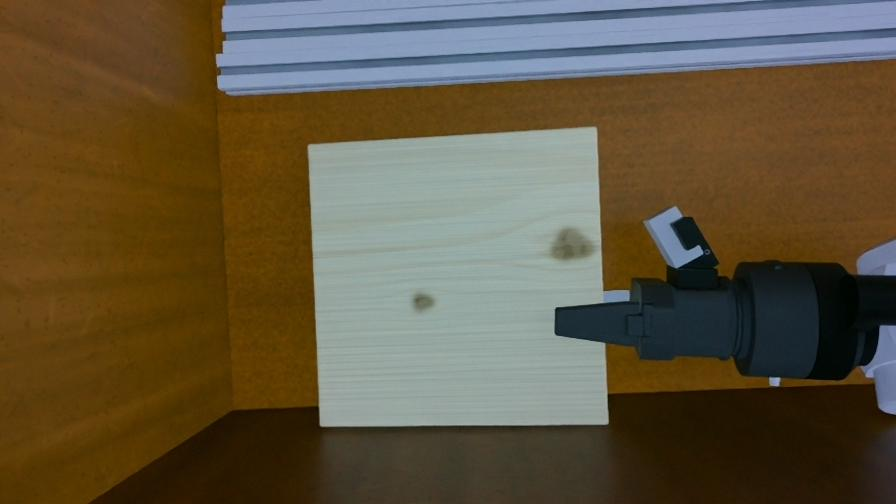

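Call:
move(target={"side":"right","x":0.43,"y":-0.085,"z":0.346,"quat_wxyz":[0.5443,0.4545,-0.4731,0.5229]}, min_time_s=0.7)

Call:
move(target={"side":"right","x":0.405,"y":-0.085,"z":0.346,"quat_wxyz":[0.5443,0.4545,-0.4731,0.5229]}, min_time_s=0.6)

Call:
move(target={"side":"right","x":0.381,"y":-0.125,"z":0.346,"quat_wxyz":[0.5443,0.4545,-0.4731,0.5229]}, min_time_s=0.5, cameras=["head_camera"])

Scene clock: 107.43 s.
Joint torques (N m): left_arm=[16.59 7.82 6.74 5.1 -0.05 0.49 0.01] | right_arm=[-4.75 -12.55 -3.56 -4.81 1.05 -4.19 -0.07]
External joint torques (N m): left_arm=[-1.4 -1.38 1.19 -0.15 -0.09 -0.23 -0.01] | right_arm=[-2.14 -1.81 -2.21 -1.87 0.56 -2.34 -0.12]
Wrist force (N): left_arm=[3.4 -1.3 -6.6] | right_arm=[-16.6 0.6 -2.2]
Wrist torque (N m): left_arm=[-0.14 0.29 0.05] | right_arm=[-0.21 -0.48 0.05]
Wrist force, peak (N): left_arm=[4.3 -2.6 -7.3] | right_arm=[-19.0 -4.7 -2.5]
move: done
base_odometry: x=+0.558 y=-0.187 heading=-0.002
lidar_m: 0.22 0.24 0.33 1.52 2.29 1.61 1.54 1.60 2.15 4.65 0.36 0.24
base_status: not commanded
joint_positions: torso_squat_rad=+0.880 torso_shift_rad=+0.380 torso_pitch_rad=+1.020 torso_yaw_rad=+0.500 left_shoulder_pitch_rad=+0.800 left_shoulder_roll_rad=+0.600 left_shoulder_yaw_rad=-0.043 left_elbow_rad=-1.600 left_forearm_roll_rad=-0.014 left_wrist_pitch_rad=+0.002 left_hand_roll_rad=+0.027 left_gripper_m=+0.099 right_shoulder_pitch_rad=-1.093 right_shoulder_roll_rad=-1.526 right_shoulder_yaw_rad=+1.833 right_elbow_rad=-1.331 right_forearm_roll_rad=-0.777 right_wrist_pitch_rad=-1.170 right_hand_roll_rad=+0.244 right_gripper_m=+0.096 head_pan_rad=-0.500 head_tilt_rad=+0.600
joint_status: all done
wheel_motors_off: 0
motor_effort: left_wheel=-3(4) right_wheel=+3(5)
chest: x=+0.2012 y=+0.0001 z=+0.8565 quat_wxyz=(+0.846, +0.121, +0.473, +0.216) (m; base frame)
left_hand: x=-0.2210 y=+0.4806 z=+0.7010 quat_wxyz=(+0.946, +0.252, +0.185, -0.090) (m; base frame)
right_hand: x=+0.4296 y=-0.0852 z=+0.3457 quat_wxyz=(+0.545, +0.454, -0.472, +0.523) (m; base frame)
right_hand_status: reached (checked arc, planned for 0.7 s): 1 mm and 0.1 deg off.
pictures: none

Scene clock: 108.37 s.
Joint torques (N m): left_arm=[16.64 7.76 6.68 5.25 -0.01 0.49 -0.02] | right_arm=[-1.48 -8.03 -0.77 -6.86 0.86 -4.32 0.07]
External joint torques (N m): left_arm=[-1.34 -1.43 1.13 -0.01 -0.05 -0.24 -0.05] | right_arm=[0.32 2.41 0.09 -3.57 0.25 -2.5 0.02]
Wrist force (N): left_arm=[3.5 -1.1 -5.9] | right_arm=[-17.1 1.5 -0.3]
Wrist torque (N m): left_arm=[-0.15 0.38 0.07] | right_arm=[-0.26 -0.40 -0.18]
Wrist force, peak (N): left_arm=[3.2 -2.3 -7.2] | right_arm=[-17.9 0.0 -0.1]
move: done
base_odometry: x=+0.558 y=-0.187 heading=-0.002
lidar_m: 0.22 0.23 0.33 1.52 2.28 1.62 1.54 1.61 2.15 4.65 0.34 0.25
base_status: not commanded
joint_positions: torso_squat_rad=+0.880 torso_shift_rad=+0.380 torso_pitch_rad=+1.020 torso_yaw_rad=+0.500 left_shoulder_pitch_rad=+0.800 left_shoulder_roll_rad=+0.600 left_shoulder_yaw_rad=-0.043 left_elbow_rad=-1.600 left_forearm_roll_rad=-0.014 left_wrist_pitch_rad=+0.002 left_hand_roll_rad=+0.027 left_gripper_m=+0.099 right_shoulder_pitch_rad=-1.047 right_shoulder_roll_rad=-1.515 right_shoulder_yaw_rad=+1.839 right_elbow_rad=-1.362 right_forearm_roll_rad=-0.800 right_wrist_pitch_rad=-1.174 right_hand_roll_rad=+0.316 right_gripper_m=+0.096 head_pan_rad=-0.500 head_tilt_rad=+0.600
joint_status: all done
wheel_motors_off: 0
motor_effort: left_wheel=-3(3) right_wheel=+3(5)
chest: x=+0.2012 y=+0.0001 z=+0.8565 quat_wxyz=(+0.846, +0.121, +0.473, +0.216) (m; base frame)
left_hand: x=-0.2210 y=+0.4806 z=+0.7010 quat_wxyz=(+0.946, +0.252, +0.185, -0.090) (m; base frame)
right_hand: x=+0.4058 y=-0.0856 z=+0.3460 quat_wxyz=(+0.544, +0.455, -0.472, +0.523) (m; base frame)
right_hand_status: reached (checked arc, planned for 0.6 s): 1 mm and 0.1 deg off.
pictures: none

Scene clock: 109.20 s.
Joint torques (N m): left_arm=[16.54 7.68 6.51 5.45 -0.05 0.43 -0.02] | right_arm=[0.5 -13.11 0.42 -4.35 1.31 -4.14 0.26]
External joint torques (N m): left_arm=[-1.44 -1.52 0.96 0.19 -0.09 -0.3 -0.05] | right_arm=[0.56 -1.83 0.19 -1.6 0.63 -2.35 0.21]
Wrist force (N): left_arm=[3.6 -2.3 -6.6] | right_arm=[-16.9 1.5 -3.2]
Wrist torque (N m): left_arm=[-0.04 0.36 0.03] | right_arm=[-0.27 -0.19 -0.23]
Wrist force, peak (N): left_arm=[3.4 -1.8 -7.4] | right_arm=[-17.1 0.0 -6.8]
move: done
base_odometry: x=+0.558 y=-0.187 heading=-0.002
lidar_m: 0.23 0.23 0.34 1.52 2.28 1.62 1.54 1.61 2.14 4.64 0.34 0.24
base_status: not commanded
joint_positions: torso_squat_rad=+0.880 torso_shift_rad=+0.380 torso_pitch_rad=+1.020 torso_yaw_rad=+0.500 left_shoulder_pitch_rad=+0.800 left_shoulder_roll_rad=+0.600 left_shoulder_yaw_rad=-0.043 left_elbow_rad=-1.600 left_forearm_roll_rad=-0.014 left_wrist_pitch_rad=+0.002 left_hand_roll_rad=+0.027 left_gripper_m=+0.099 right_shoulder_pitch_rad=-0.954 right_shoulder_roll_rad=-1.520 right_shoulder_yaw_rad=+1.869 right_elbow_rad=-1.297 right_forearm_roll_rad=-0.808 right_wrist_pitch_rad=-1.301 right_hand_roll_rad=+0.361 right_gripper_m=+0.096 head_pan_rad=-0.500 head_tilt_rad=+0.600
joint_status: all done
wheel_motors_off: 0
motor_effort: left_wheel=-3(4) right_wheel=+3(3)
chest: x=+0.2012 y=+0.0001 z=+0.8565 quat_wxyz=(+0.846, +0.121, +0.473, +0.216) (m; base frame)
left_hand: x=-0.2210 y=+0.4806 z=+0.7011 quat_wxyz=(+0.946, +0.252, +0.185, -0.090) (m; base frame)
right_hand: x=+0.3810 y=-0.1248 z=+0.3459 quat_wxyz=(+0.544, +0.454, -0.473, +0.523) (m; base frame)
right_hand_status: reached (checked arc, planned for 0.5 s): 0 mm and 0.0 deg off.
pictures: head_camera
camera_calibration:
head_camera: T_world_to_cam=[[-0.0258273, -0.999502, -0.0181163, 0.0365767], [-0.999635, 0.0259648, -0.0073966, 0.439983], [0.0078633, 0.0179186, -0.999809, 0.886548], [0, 0, 0, 1]] pos_world=[0.433796, 0.00924864, 0.890295]

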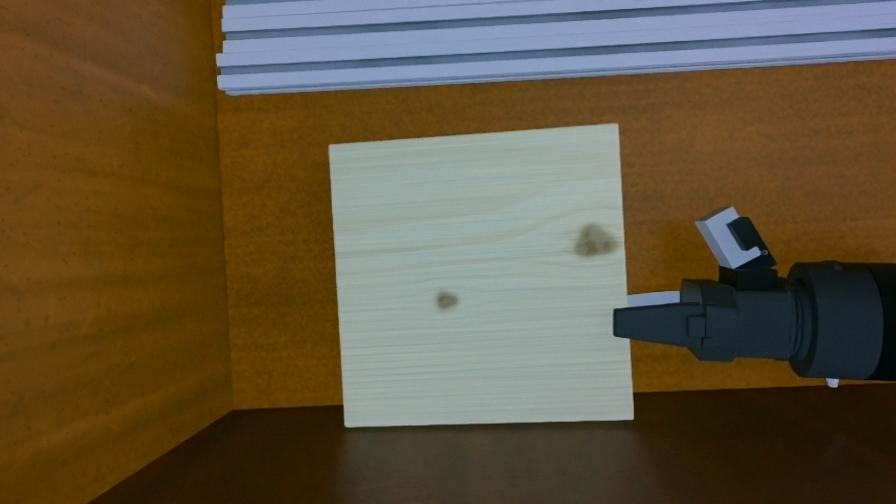

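Call:
move(target={"side":"right","x":0.40,"y":-0.18,"z":0.346,"quat_wxyz":[0.5443,0.4545,-0.4731,0.5229]}, min_time_s=0.3, cameras=["head_camera"])

Scene clock: 111.10 s.
Joint torques (N m): left_arm=[16.59 7.62 6.48 5.28 -0.05 0.48 0] | right_arm=[1.43 -13.75 0.89 -1.14 0.57 -1.83 0.03]
External joint torques (N m): left_arm=[-1.39 -1.57 0.93 0.03 -0.09 -0.24 -0.03] | right_arm=[0.89 -0.48 0.31 -0.04 0.1 0.02 -0.02]
Wrist force (N): left_arm=[3.8 -1.6 -6.2] | right_arm=[-6.6 1.6 0.7]
Wrist torque (N m): left_arm=[-0.14 0.38 0.05] | right_arm=[-0.26 -0.32 -0.05]
Wrist force, peak (N): left_arm=[4.4 -1.4 -7.1] | right_arm=[-16.4 0.9 -6.9]
move: done
base_odometry: x=+0.558 y=-0.187 heading=-0.002
lidar_m: 0.22 0.24 0.32 1.54 2.28 1.62 1.53 1.61 2.14 4.65 0.35 0.24
base_status: not commanded
joint_positions: torso_squat_rad=+0.880 torso_shift_rad=+0.380 torso_pitch_rad=+1.020 torso_yaw_rad=+0.500 left_shoulder_pitch_rad=+0.800 left_shoulder_roll_rad=+0.600 left_shoulder_yaw_rad=-0.043 left_elbow_rad=-1.600 left_forearm_roll_rad=-0.014 left_wrist_pitch_rad=+0.002 left_hand_roll_rad=+0.027 left_gripper_m=+0.099 right_shoulder_pitch_rad=-0.914 right_shoulder_roll_rad=-1.539 right_shoulder_yaw_rad=+1.886 right_elbow_rad=-1.111 right_forearm_roll_rad=-0.791 right_wrist_pitch_rad=-1.481 right_hand_roll_rad=+0.258 right_gripper_m=+0.096 head_pan_rad=-0.500 head_tilt_rad=+0.600
joint_status: all done
wheel_motors_off: 0
motor_effort: left_wheel=-2(3) right_wheel=+2(4)
chest: x=+0.2012 y=+0.0001 z=+0.8566 quat_wxyz=(+0.846, +0.121, +0.473, +0.216) (m; base frame)
left_hand: x=-0.2210 y=+0.4806 z=+0.7010 quat_wxyz=(+0.946, +0.252, +0.185, -0.090) (m; base frame)
right_hand: x=+0.4000 y=-0.1798 z=+0.3464 quat_wxyz=(+0.545, +0.454, -0.473, +0.524) (m; base frame)
right_hand_status: reached (checked arc, planned for 0.5 s): 0 mm and 0.2 deg off.
pictures: head_camera
camera_calibration:
head_camera: T_world_to_cam=[[-0.0259246, -0.999502, -0.0180182, 0.0365321], [-0.999632, 0.0260632, -0.00749577, 0.440069], [0.00796165, 0.0178172, -0.99981, 0.886507], [0, 0, 0, 1]] pos_world=[0.433796, 0.00924919, 0.890295]

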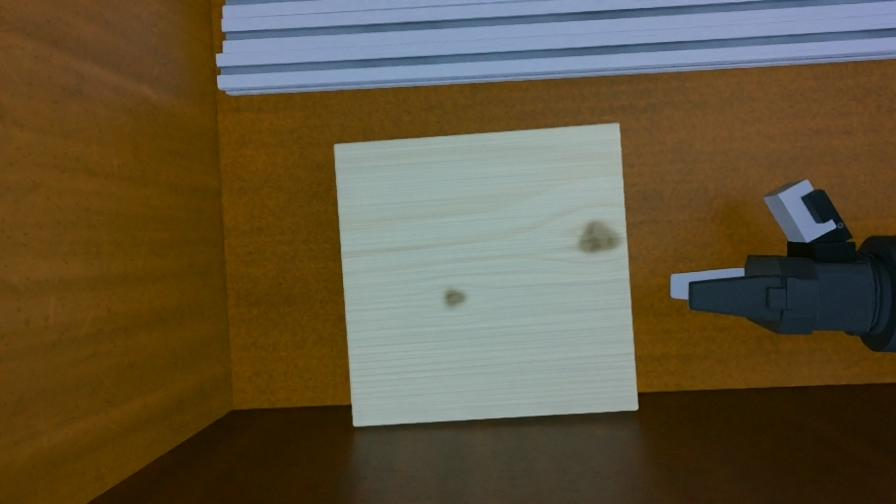

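Call:
move(joints={"right_gripper_m":0.0}, blocking=false)

Call:
wait(seconds=1.0)

Call:
move(target={"side":"right","x":0.412,"y":-0.13,"z":0.348,"quat_wxyz":[0.5443,0.4545,-0.4731,0.5229]}, min_time_s=0.8)

Call:
move(target={"side":"right","x":0.415,"y":-0.062,"z":0.346,"quat_wxyz":[0.5443,0.4545,-0.4731,0.5229]}, min_time_s=1.5, cameras=["head_camera"])

Scene clock: 113.73 s.
Joint torques (N m): left_arm=[16.68 7.72 6.4 5.25 -0.13 0.53 -0.08] | right_arm=[1.14 -13.74 0.86 -1.18 0.53 -1.76 0.06]
External joint torques (N m): left_arm=[-1.3 -1.48 0.85 0 -0.17 -0.2 -0.11] | right_arm=[0.6 -0.47 0.27 -0.08 0.06 0.09 0.01]
Wrist force (N): left_arm=[3.1 -1.3 -6.8] | right_arm=[-6.6 1.1 0.2]
Wrist torque (N m): left_arm=[-0.12 0.29 0.05] | right_arm=[-0.19 -0.33 -0.08]
Wrist force, peak (N): left_arm=[4.1 -1.6 -7.1] | right_arm=[-7.4 1.5 1.1]
move: moving
base_odometry: x=+0.558 y=-0.187 heading=-0.002
lidar_m: 0.23 0.23 0.31 1.53 2.27 1.62 1.52 1.60 2.15 4.63 0.35 0.24
base_status: not commanded
joint_positions: torso_squat_rad=+0.880 torso_shift_rad=+0.380 torso_pitch_rad=+1.020 torso_yaw_rad=+0.500 left_shoulder_pitch_rad=+0.800 left_shoulder_roll_rad=+0.600 left_shoulder_yaw_rad=-0.043 left_elbow_rad=-1.600 left_forearm_roll_rad=-0.014 left_wrist_pitch_rad=+0.002 left_hand_roll_rad=+0.027 left_gripper_m=+0.099 right_shoulder_pitch_rad=-0.914 right_shoulder_roll_rad=-1.539 right_shoulder_yaw_rad=+1.886 right_elbow_rad=-1.111 right_forearm_roll_rad=-0.791 right_wrist_pitch_rad=-1.481 right_hand_roll_rad=+0.258 right_gripper_m=+0.062 head_pan_rad=-0.500 head_tilt_rad=+0.600
joint_status: right_gripper_m moving
wheel_motors_off: 0
motor_effort: left_wheel=-2(3) right_wheel=+3(5)
chest: x=+0.2012 y=+0.0001 z=+0.8566 quat_wxyz=(+0.846, +0.121, +0.473, +0.216) (m; base frame)
left_hand: x=-0.2210 y=+0.4806 z=+0.7010 quat_wxyz=(+0.946, +0.252, +0.185, -0.090) (m; base frame)
right_hand: x=+0.4000 y=-0.1798 z=+0.3464 quat_wxyz=(+0.545, +0.454, -0.473, +0.524) (m; base frame)
pictures: none

Scene clock: 114.73 s.
Joint torques (N m): left_arm=[16.74 7.67 6.57 5.14 0.02 0.58 -0.03] | right_arm=[1.44 -13.62 0.79 -1.22 0.4 -1.75 0.1]
External joint torques (N m): left_arm=[-1.24 -1.52 1.02 -0.11 -0.01 -0.14 -0.06] | right_arm=[0.9 -0.35 0.21 -0.12 -0.07 0.1 0.05]
Wrist force (N): left_arm=[3.1 -1.9 -6.7] | right_arm=[-6.8 1.2 0.5]
Wrist torque (N m): left_arm=[-0.06 0.27 0.06] | right_arm=[-0.22 -0.40 -0.10]
Wrist force, peak (N): left_arm=[3.2 -1.6 -7.5] | right_arm=[-7.0 1.1 0.4]
earlier move: moving
base_odometry: x=+0.558 y=-0.187 heading=-0.002
lidar_m: 0.22 0.24 0.32 1.52 2.28 1.63 1.54 1.60 2.14 4.64 0.35 0.25
base_status: not commanded
joint_positions: torso_squat_rad=+0.880 torso_shift_rad=+0.380 torso_pitch_rad=+1.020 torso_yaw_rad=+0.500 left_shoulder_pitch_rad=+0.800 left_shoulder_roll_rad=+0.600 left_shoulder_yaw_rad=-0.043 left_elbow_rad=-1.600 left_forearm_roll_rad=-0.014 left_wrist_pitch_rad=+0.002 left_hand_roll_rad=+0.027 left_gripper_m=+0.099 right_shoulder_pitch_rad=-0.914 right_shoulder_roll_rad=-1.539 right_shoulder_yaw_rad=+1.886 right_elbow_rad=-1.111 right_forearm_roll_rad=-0.791 right_wrist_pitch_rad=-1.481 right_hand_roll_rad=+0.258 right_gripper_m=+0.000 head_pan_rad=-0.500 head_tilt_rad=+0.600
joint_status: right_gripper_m moving
wheel_motors_off: 0
motor_effort: left_wheel=-3(3) right_wheel=+2(5)
chest: x=+0.2012 y=+0.0001 z=+0.8566 quat_wxyz=(+0.846, +0.121, +0.473, +0.216) (m; base frame)
left_hand: x=-0.2210 y=+0.4806 z=+0.7010 quat_wxyz=(+0.946, +0.252, +0.185, -0.090) (m; base frame)
right_hand: x=+0.4000 y=-0.1798 z=+0.3464 quat_wxyz=(+0.545, +0.454, -0.473, +0.524) (m; base frame)
wait: 1.00 s; no rest
pictures: none

Scene clock: 115.87 s.
Joint torques (N m): left_arm=[16.48 7.57 6.53 5.18 0.06 0.44 0.02] | right_arm=[-4.35 -11.71 -3.92 -3.66 -0.16 -2.08 0.28]
External joint torques (N m): left_arm=[-1.5 -1.62 0.98 -0.08 0.02 -0.28 -0.01] | right_arm=[-3.38 0.35 -3.6 -1.45 -0.68 -0.24 0.23]
Wrist force (N): left_arm=[3.1 -1.6 -6.7] | right_arm=[-7.0 3.5 6.7]
Wrist torque (N m): left_arm=[-0.11 0.30 0.06] | right_arm=[-0.19 -0.42 -0.24]
Wrist force, peak (N): left_arm=[3.9 -1.2 -6.8] | right_arm=[-5.9 3.0 14.3]
move: done
base_odometry: x=+0.558 y=-0.187 heading=-0.003
lidar_m: 0.22 0.23 0.31 1.52 2.27 1.62 1.54 1.60 2.15 4.64 0.35 0.25
base_status: not commanded
joint_positions: torso_squat_rad=+0.880 torso_shift_rad=+0.380 torso_pitch_rad=+1.020 torso_yaw_rad=+0.500 left_shoulder_pitch_rad=+0.800 left_shoulder_roll_rad=+0.600 left_shoulder_yaw_rad=-0.043 left_elbow_rad=-1.600 left_forearm_roll_rad=-0.014 left_wrist_pitch_rad=+0.002 left_hand_roll_rad=+0.027 left_gripper_m=+0.099 right_shoulder_pitch_rad=-1.008 right_shoulder_roll_rad=-1.552 right_shoulder_yaw_rad=+1.861 right_elbow_rad=-1.264 right_forearm_roll_rad=-0.776 right_wrist_pitch_rad=-1.310 right_hand_roll_rad=+0.266 right_gripper_m=+0.000 head_pan_rad=-0.500 head_tilt_rad=+0.600
joint_status: all done
wheel_motors_off: 0
motor_effort: left_wheel=-5(6) right_wheel=+7(7)
chest: x=+0.2011 y=+0.0000 z=+0.8566 quat_wxyz=(+0.846, +0.121, +0.473, +0.216) (m; base frame)
left_hand: x=-0.2210 y=+0.4807 z=+0.7010 quat_wxyz=(+0.946, +0.252, +0.185, -0.090) (m; base frame)
right_hand: x=+0.4113 y=-0.1307 z=+0.3479 quat_wxyz=(+0.544, +0.455, -0.472, +0.523) (m; base frame)
right_hand_status: reached (checked arc, planned for 0.8 s): 1 mm and 0.1 deg off.
pictures: none

Scene clock: 117.70 s.
Joint torques (N m): left_arm=[16.67 7.76 6.65 5.32 -0.07 0.53 -0.05] | right_arm=[-7.04 -5.06 -5.65 -6.53 -0.13 -2.83 0.28]
External joint torques (N m): left_arm=[-1.31 -1.43 1.1 0.07 -0.11 -0.2 -0.08] | right_arm=[-4.44 4.7 -4.28 -2.9 -0.73 -1.01 0.23]
Wrist force (N): left_arm=[2.8 -1.7 -6.0] | right_arm=[-10.6 2.8 7.0]
Wrist torque (N m): left_arm=[-0.14 0.26 0.07] | right_arm=[-0.09 -0.33 -0.19]
Wrist force, peak (N): left_arm=[4.0 -1.4 -7.1] | right_arm=[-5.7 5.5 13.2]
move: done
base_odometry: x=+0.558 y=-0.187 heading=-0.003
lidar_m: 0.22 0.24 0.33 1.53 2.29 1.62 1.54 1.62 2.14 4.65 0.36 0.24
base_status: not commanded
joint_positions: torso_squat_rad=+0.880 torso_shift_rad=+0.380 torso_pitch_rad=+1.020 torso_yaw_rad=+0.500 left_shoulder_pitch_rad=+0.800 left_shoulder_roll_rad=+0.600 left_shoulder_yaw_rad=-0.043 left_elbow_rad=-1.600 left_forearm_roll_rad=-0.014 left_wrist_pitch_rad=+0.002 left_hand_roll_rad=+0.027 left_gripper_m=+0.099 right_shoulder_pitch_rad=-1.084 right_shoulder_roll_rad=-1.498 right_shoulder_yaw_rad=+1.822 right_elbow_rad=-1.389 right_forearm_roll_rad=-0.806 right_wrist_pitch_rad=-1.107 right_hand_roll_rad=+0.307 right_gripper_m=+0.000 head_pan_rad=-0.500 head_tilt_rad=+0.600
joint_status: all done
wheel_motors_off: 0
motor_effort: left_wheel=-5(6) right_wheel=+5(8)
chest: x=+0.2011 y=+0.0000 z=+0.8566 quat_wxyz=(+0.846, +0.121, +0.473, +0.216) (m; base frame)
left_hand: x=-0.2210 y=+0.4807 z=+0.7009 quat_wxyz=(+0.946, +0.252, +0.185, -0.090) (m; base frame)
right_hand: x=+0.4145 y=-0.0633 z=+0.3458 quat_wxyz=(+0.545, +0.454, -0.472, +0.524) (m; base frame)
right_hand_status: reached (checked arc, planned for 1.5 s): 1 mm and 0.2 deg off.
pictures: head_camera
camera_calibration:
head_camera: T_world_to_cam=[[-0.026022, -0.999501, -0.0179201, 0.0364867], [-0.999629, 0.0261615, -0.00759497, 0.440055], [0.00805999, 0.0177158, -0.999811, 0.886567], [0, 0, 0, 1]] pos_world=[0.433695, 0.00924974, 0.890395]

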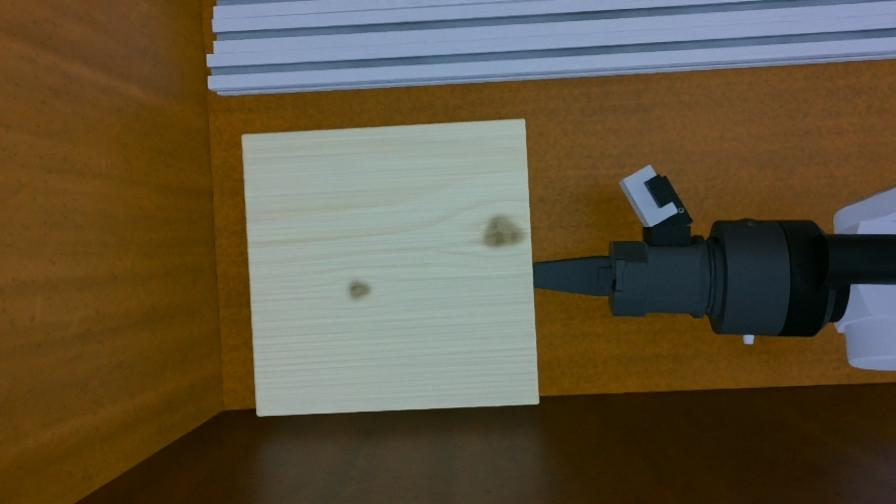

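Call:
move(target={"side":"right","x":0.43,"y":-0.12,"z":0.36,"quat_wxyz":[0.5443,0.4545,-0.4731,0.5229]})

Call:
move(target={"side":"right","x":0.43,"y":-0.12,"z":0.57,"quat_wxyz":[0.5,0.5,-0.5,0.5]}, min_time_s=1.2)

Call:
move(joints={"torso_squat_rad":0.65,"torso_pitch_rad":0.7,"head_tilt_rad":0.1})

Call:
move(base={"x_m_s":-0.3,"for_s":1.8}, cameras=["head_camera"])

Scene clock: 119.83 s.
Joint torques (N m): left_arm=[16.84 7.76 6.43 5.15 -0.02 0.51 -0.02] | right_arm=[-1.18 -10.79 -0.61 -2.91 0.39 -1.68 0.14]
External joint torques (N m): left_arm=[-1.14 -1.44 0.88 -0.1 -0.06 -0.22 -0.04] | right_arm=[0.61 1.44 0.32 -0.46 -0.07 0.18 0.09]
Wrist force (N): left_arm=[3.7 -1.7 -6.2] | right_arm=[-6.8 1.1 0.7]
Wrist torque (N m): left_arm=[-0.12 0.33 0.04] | right_arm=[-0.20 -0.36 -0.04]
Wrist force, peak (N): left_arm=[3.5 -2.6 -7.5] | right_arm=[-11.3 3.0 6.8]
move: done
base_odometry: x=+0.558 y=-0.187 heading=-0.002
lidar_m: 0.22 0.24 0.32 1.52 2.27 1.62 1.53 1.61 2.14 4.64 0.35 0.24
base_status: not commanded
joint_positions: torso_squat_rad=+0.880 torso_shift_rad=+0.380 torso_pitch_rad=+1.020 torso_yaw_rad=+0.500 left_shoulder_pitch_rad=+0.800 left_shoulder_roll_rad=+0.600 left_shoulder_yaw_rad=-0.043 left_elbow_rad=-1.600 left_forearm_roll_rad=-0.014 left_wrist_pitch_rad=+0.002 left_hand_roll_rad=+0.027 left_gripper_m=+0.099 right_shoulder_pitch_rad=-1.066 right_shoulder_roll_rad=-1.606 right_shoulder_yaw_rad=+1.846 right_elbow_rad=-1.347 right_forearm_roll_rad=-0.752 right_wrist_pitch_rad=-1.245 right_hand_roll_rad=+0.235 right_gripper_m=+0.000 head_pan_rad=-0.500 head_tilt_rad=+0.600
joint_status: all done
wheel_motors_off: 0
motor_effort: left_wheel=-3(5) right_wheel=+3(7)
chest: x=+0.2011 y=+0.0000 z=+0.8566 quat_wxyz=(+0.846, +0.121, +0.473, +0.216) (m; base frame)
left_hand: x=-0.2210 y=+0.4806 z=+0.7010 quat_wxyz=(+0.946, +0.252, +0.185, -0.090) (m; base frame)
right_hand: x=+0.4302 y=-0.1200 z=+0.3600 quat_wxyz=(+0.544, +0.454, -0.473, +0.523) (m; base frame)
right_hand_status: reached (checked arc, planned for 0.4 s): 0 mm and 0.0 deg off.
pictures: none

Scene clock: 121.37 s.
Joint torques (N m): left_arm=[16.33 7.73 6.54 5.13 0.03 0.46 0.05] | right_arm=[-1.72 -13.89 -3.37 -4.53 0.27 -1.86 -0.06]
External joint torques (N m): left_arm=[-1.65 -1.46 0.99 -0.12 -0.01 -0.26 0.02] | right_arm=[-1.15 -0.35 -1.32 -0.29 -0.11 0.04 -0.11]
Wrist force (N): left_arm=[3.7 -1.6 -6.3] | right_arm=[-6.8 1.2 1.8]
Wrist torque (N m): left_arm=[-0.08 0.36 0.10] | right_arm=[-0.22 -0.36 -0.04]
Wrist force, peak (N): left_arm=[3.6 -1.9 -7.5] | right_arm=[-7.5 0.5 1.1]
move: done
base_odometry: x=+0.558 y=-0.187 heading=-0.002
lidar_m: 0.22 0.24 0.32 1.51 2.29 1.63 1.54 1.60 2.14 4.63 0.35 0.25
base_status: not commanded
joint_positions: torso_squat_rad=+0.880 torso_shift_rad=+0.380 torso_pitch_rad=+1.020 torso_yaw_rad=+0.500 left_shoulder_pitch_rad=+0.800 left_shoulder_roll_rad=+0.600 left_shoulder_yaw_rad=-0.043 left_elbow_rad=-1.600 left_forearm_roll_rad=-0.014 left_wrist_pitch_rad=+0.002 left_hand_roll_rad=+0.027 left_gripper_m=+0.099 right_shoulder_pitch_rad=-1.166 right_shoulder_roll_rad=-2.260 right_shoulder_yaw_rad=+1.777 right_elbow_rad=-2.165 right_forearm_roll_rad=-0.539 right_wrist_pitch_rad=-1.115 right_hand_roll_rad=+0.161 right_gripper_m=+0.000 head_pan_rad=-0.500 head_tilt_rad=+0.600
joint_status: all done
wheel_motors_off: 0
motor_effort: left_wheel=-2(4) right_wheel=+3(5)
chest: x=+0.2011 y=+0.0000 z=+0.8566 quat_wxyz=(+0.846, +0.121, +0.473, +0.216) (m; base frame)
left_hand: x=-0.2210 y=+0.4806 z=+0.7010 quat_wxyz=(+0.946, +0.252, +0.185, -0.090) (m; base frame)
right_hand: x=+0.4299 y=-0.1200 z=+0.5699 quat_wxyz=(+0.500, +0.500, -0.500, +0.500) (m; base frame)
right_hand_status: reached (checked arc, planned for 1.2 s): 0 mm and 0.0 deg off.
pictures: none

Scene clock: 123.27 s.
Joint torques (N m): left_arm=[14.17 8.68 7.3 1.85 -0.07 -0.1 0.01] | right_arm=[-2.71 -13.23 -5.09 -2.99 -0.36 -2.05 -0.18]
External joint torques (N m): left_arm=[-1.07 -1.68 0.95 -0.16 -0.12 -0.21 0] | right_arm=[-1.03 -0.35 -0.67 -0.23 -0.18 -0.15 -0.22]
Wrist force (N): left_arm=[1.8 -2.2 -6.7] | right_arm=[-6.6 2.8 1.4]
Wrist torque (N m): left_arm=[-0.10 0.29 0.11] | right_arm=[-0.27 -0.35 -0.07]
Wrist force, peak (N): left_arm=[1.6 -2.8 -7.6] | right_arm=[-7.6 1.9 1.7]
move: done
base_odometry: x=+0.558 y=-0.187 heading=-0.002
lidar_m: 0.23 0.24 0.32 1.53 2.29 1.62 1.53 1.60 2.15 4.64 0.34 0.23
base_status: not commanded
joint_positions: torso_squat_rad=+0.650 torso_shift_rad=+0.380 torso_pitch_rad=+0.700 torso_yaw_rad=+0.500 left_shoulder_pitch_rad=+0.800 left_shoulder_roll_rad=+0.600 left_shoulder_yaw_rad=-0.043 left_elbow_rad=-1.600 left_forearm_roll_rad=-0.014 left_wrist_pitch_rad=+0.002 left_hand_roll_rad=+0.027 left_gripper_m=+0.099 right_shoulder_pitch_rad=-1.166 right_shoulder_roll_rad=-2.260 right_shoulder_yaw_rad=+1.776 right_elbow_rad=-2.165 right_forearm_roll_rad=-0.539 right_wrist_pitch_rad=-1.115 right_hand_roll_rad=+0.161 right_gripper_m=+0.000 head_pan_rad=-0.500 head_tilt_rad=+0.100
joint_status: all done
wheel_motors_off: 0
motor_effort: left_wheel=-2(5) right_wheel=+4(5)
chest: x=+0.1780 y=+0.0001 z=+1.0347 quat_wxyz=(+0.910, +0.085, +0.332, +0.232) (m; base frame)
left_hand: x=-0.1737 y=+0.4807 z=+0.7541 quat_wxyz=(+0.963, +0.264, +0.032, -0.048) (m; base frame)
right_hand: x=+0.4854 y=-0.1200 z=+0.8345 quat_wxyz=(+0.414, +0.414, -0.573, +0.573) (m; base frame)
pictures: none

Scene clock: 126.37 s.
Joint torques (N m): left_arm=[14.33 8.77 7.22 1.96 -0.01 -0.15 -0.04] | right_arm=[-2.63 -13.05 -5.15 -2.74 -0.3 -1.86 -0.19]
External joint torques (N m): left_arm=[-0.92 -1.58 0.87 -0.05 -0.06 -0.25 -0.05] | right_arm=[-0.94 -0.18 -0.73 0.01 -0.13 0.04 -0.24]
Wrist force (N): left_arm=[2.2 -2.1 -6.8] | right_arm=[-6.4 3.5 1.2]
Wrist torque (N m): left_arm=[-0.03 0.30 0.09] | right_arm=[-0.34 -0.35 -0.07]
Wrist force, peak (N): left_arm=[2.9 -2.4 -7.5] | right_arm=[-6.9 3.5 1.5]
move: done
base_odometry: x=+0.018 y=-0.186 heading=-0.004
lidar_m: 0.76 0.79 1.73 4.58 1.48 1.05 0.99 1.03 1.38 3.44 1.14 0.80
base_status: done (sent for 1.8 of 1.8 s)
joint_positions: torso_squat_rad=+0.650 torso_shift_rad=+0.380 torso_pitch_rad=+0.700 torso_yaw_rad=+0.500 left_shoulder_pitch_rad=+0.800 left_shoulder_roll_rad=+0.600 left_shoulder_yaw_rad=-0.043 left_elbow_rad=-1.600 left_forearm_roll_rad=-0.014 left_wrist_pitch_rad=+0.002 left_hand_roll_rad=+0.027 left_gripper_m=+0.099 right_shoulder_pitch_rad=-1.166 right_shoulder_roll_rad=-2.260 right_shoulder_yaw_rad=+1.776 right_elbow_rad=-2.165 right_forearm_roll_rad=-0.539 right_wrist_pitch_rad=-1.115 right_hand_roll_rad=+0.161 right_gripper_m=+0.000 head_pan_rad=-0.500 head_tilt_rad=+0.100
joint_status: not commanded
wheel_motors_off: 0
motor_effort: left_wheel=-15(28) right_wheel=+14(29)
chest: x=+0.1780 y=+0.0001 z=+1.0347 quat_wxyz=(+0.910, +0.085, +0.332, +0.232) (m; base frame)
left_hand: x=-0.1737 y=+0.4807 z=+0.7541 quat_wxyz=(+0.963, +0.264, +0.032, -0.048) (m; base frame)
right_hand: x=+0.4854 y=-0.1200 z=+0.8345 quat_wxyz=(+0.414, +0.414, -0.573, +0.573) (m; base frame)
pictures: head_camera
camera_calibration:
head_camera: T_world_to_cam=[[-0.00443635, -0.999504, -0.0311766, 0.0476726], [-0.676342, 0.0259634, -0.73613, 1.13405], [0.736575, 0.0178203, -0.676122, 0.502585], [0, 0, 0, 1]] pos_world=[0.397026, 0.00924888, 1.17611]

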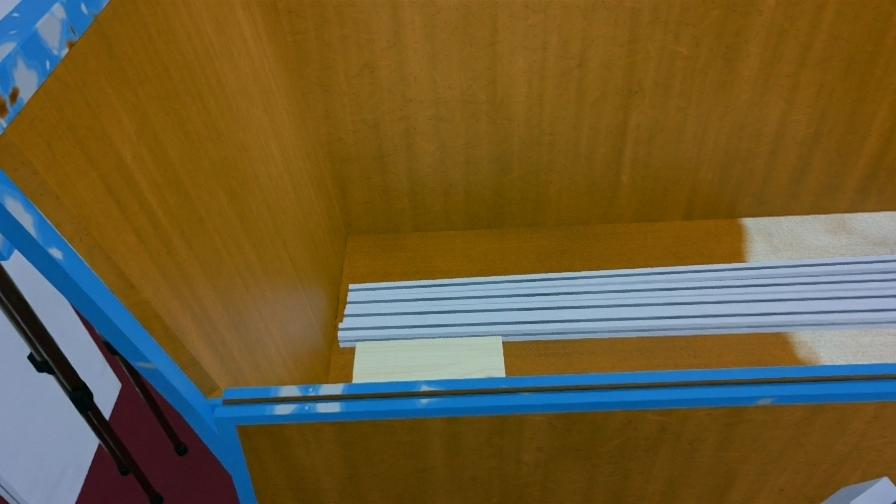

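Call:
finished_scene(scene=2)

The scene is finished: the task was done.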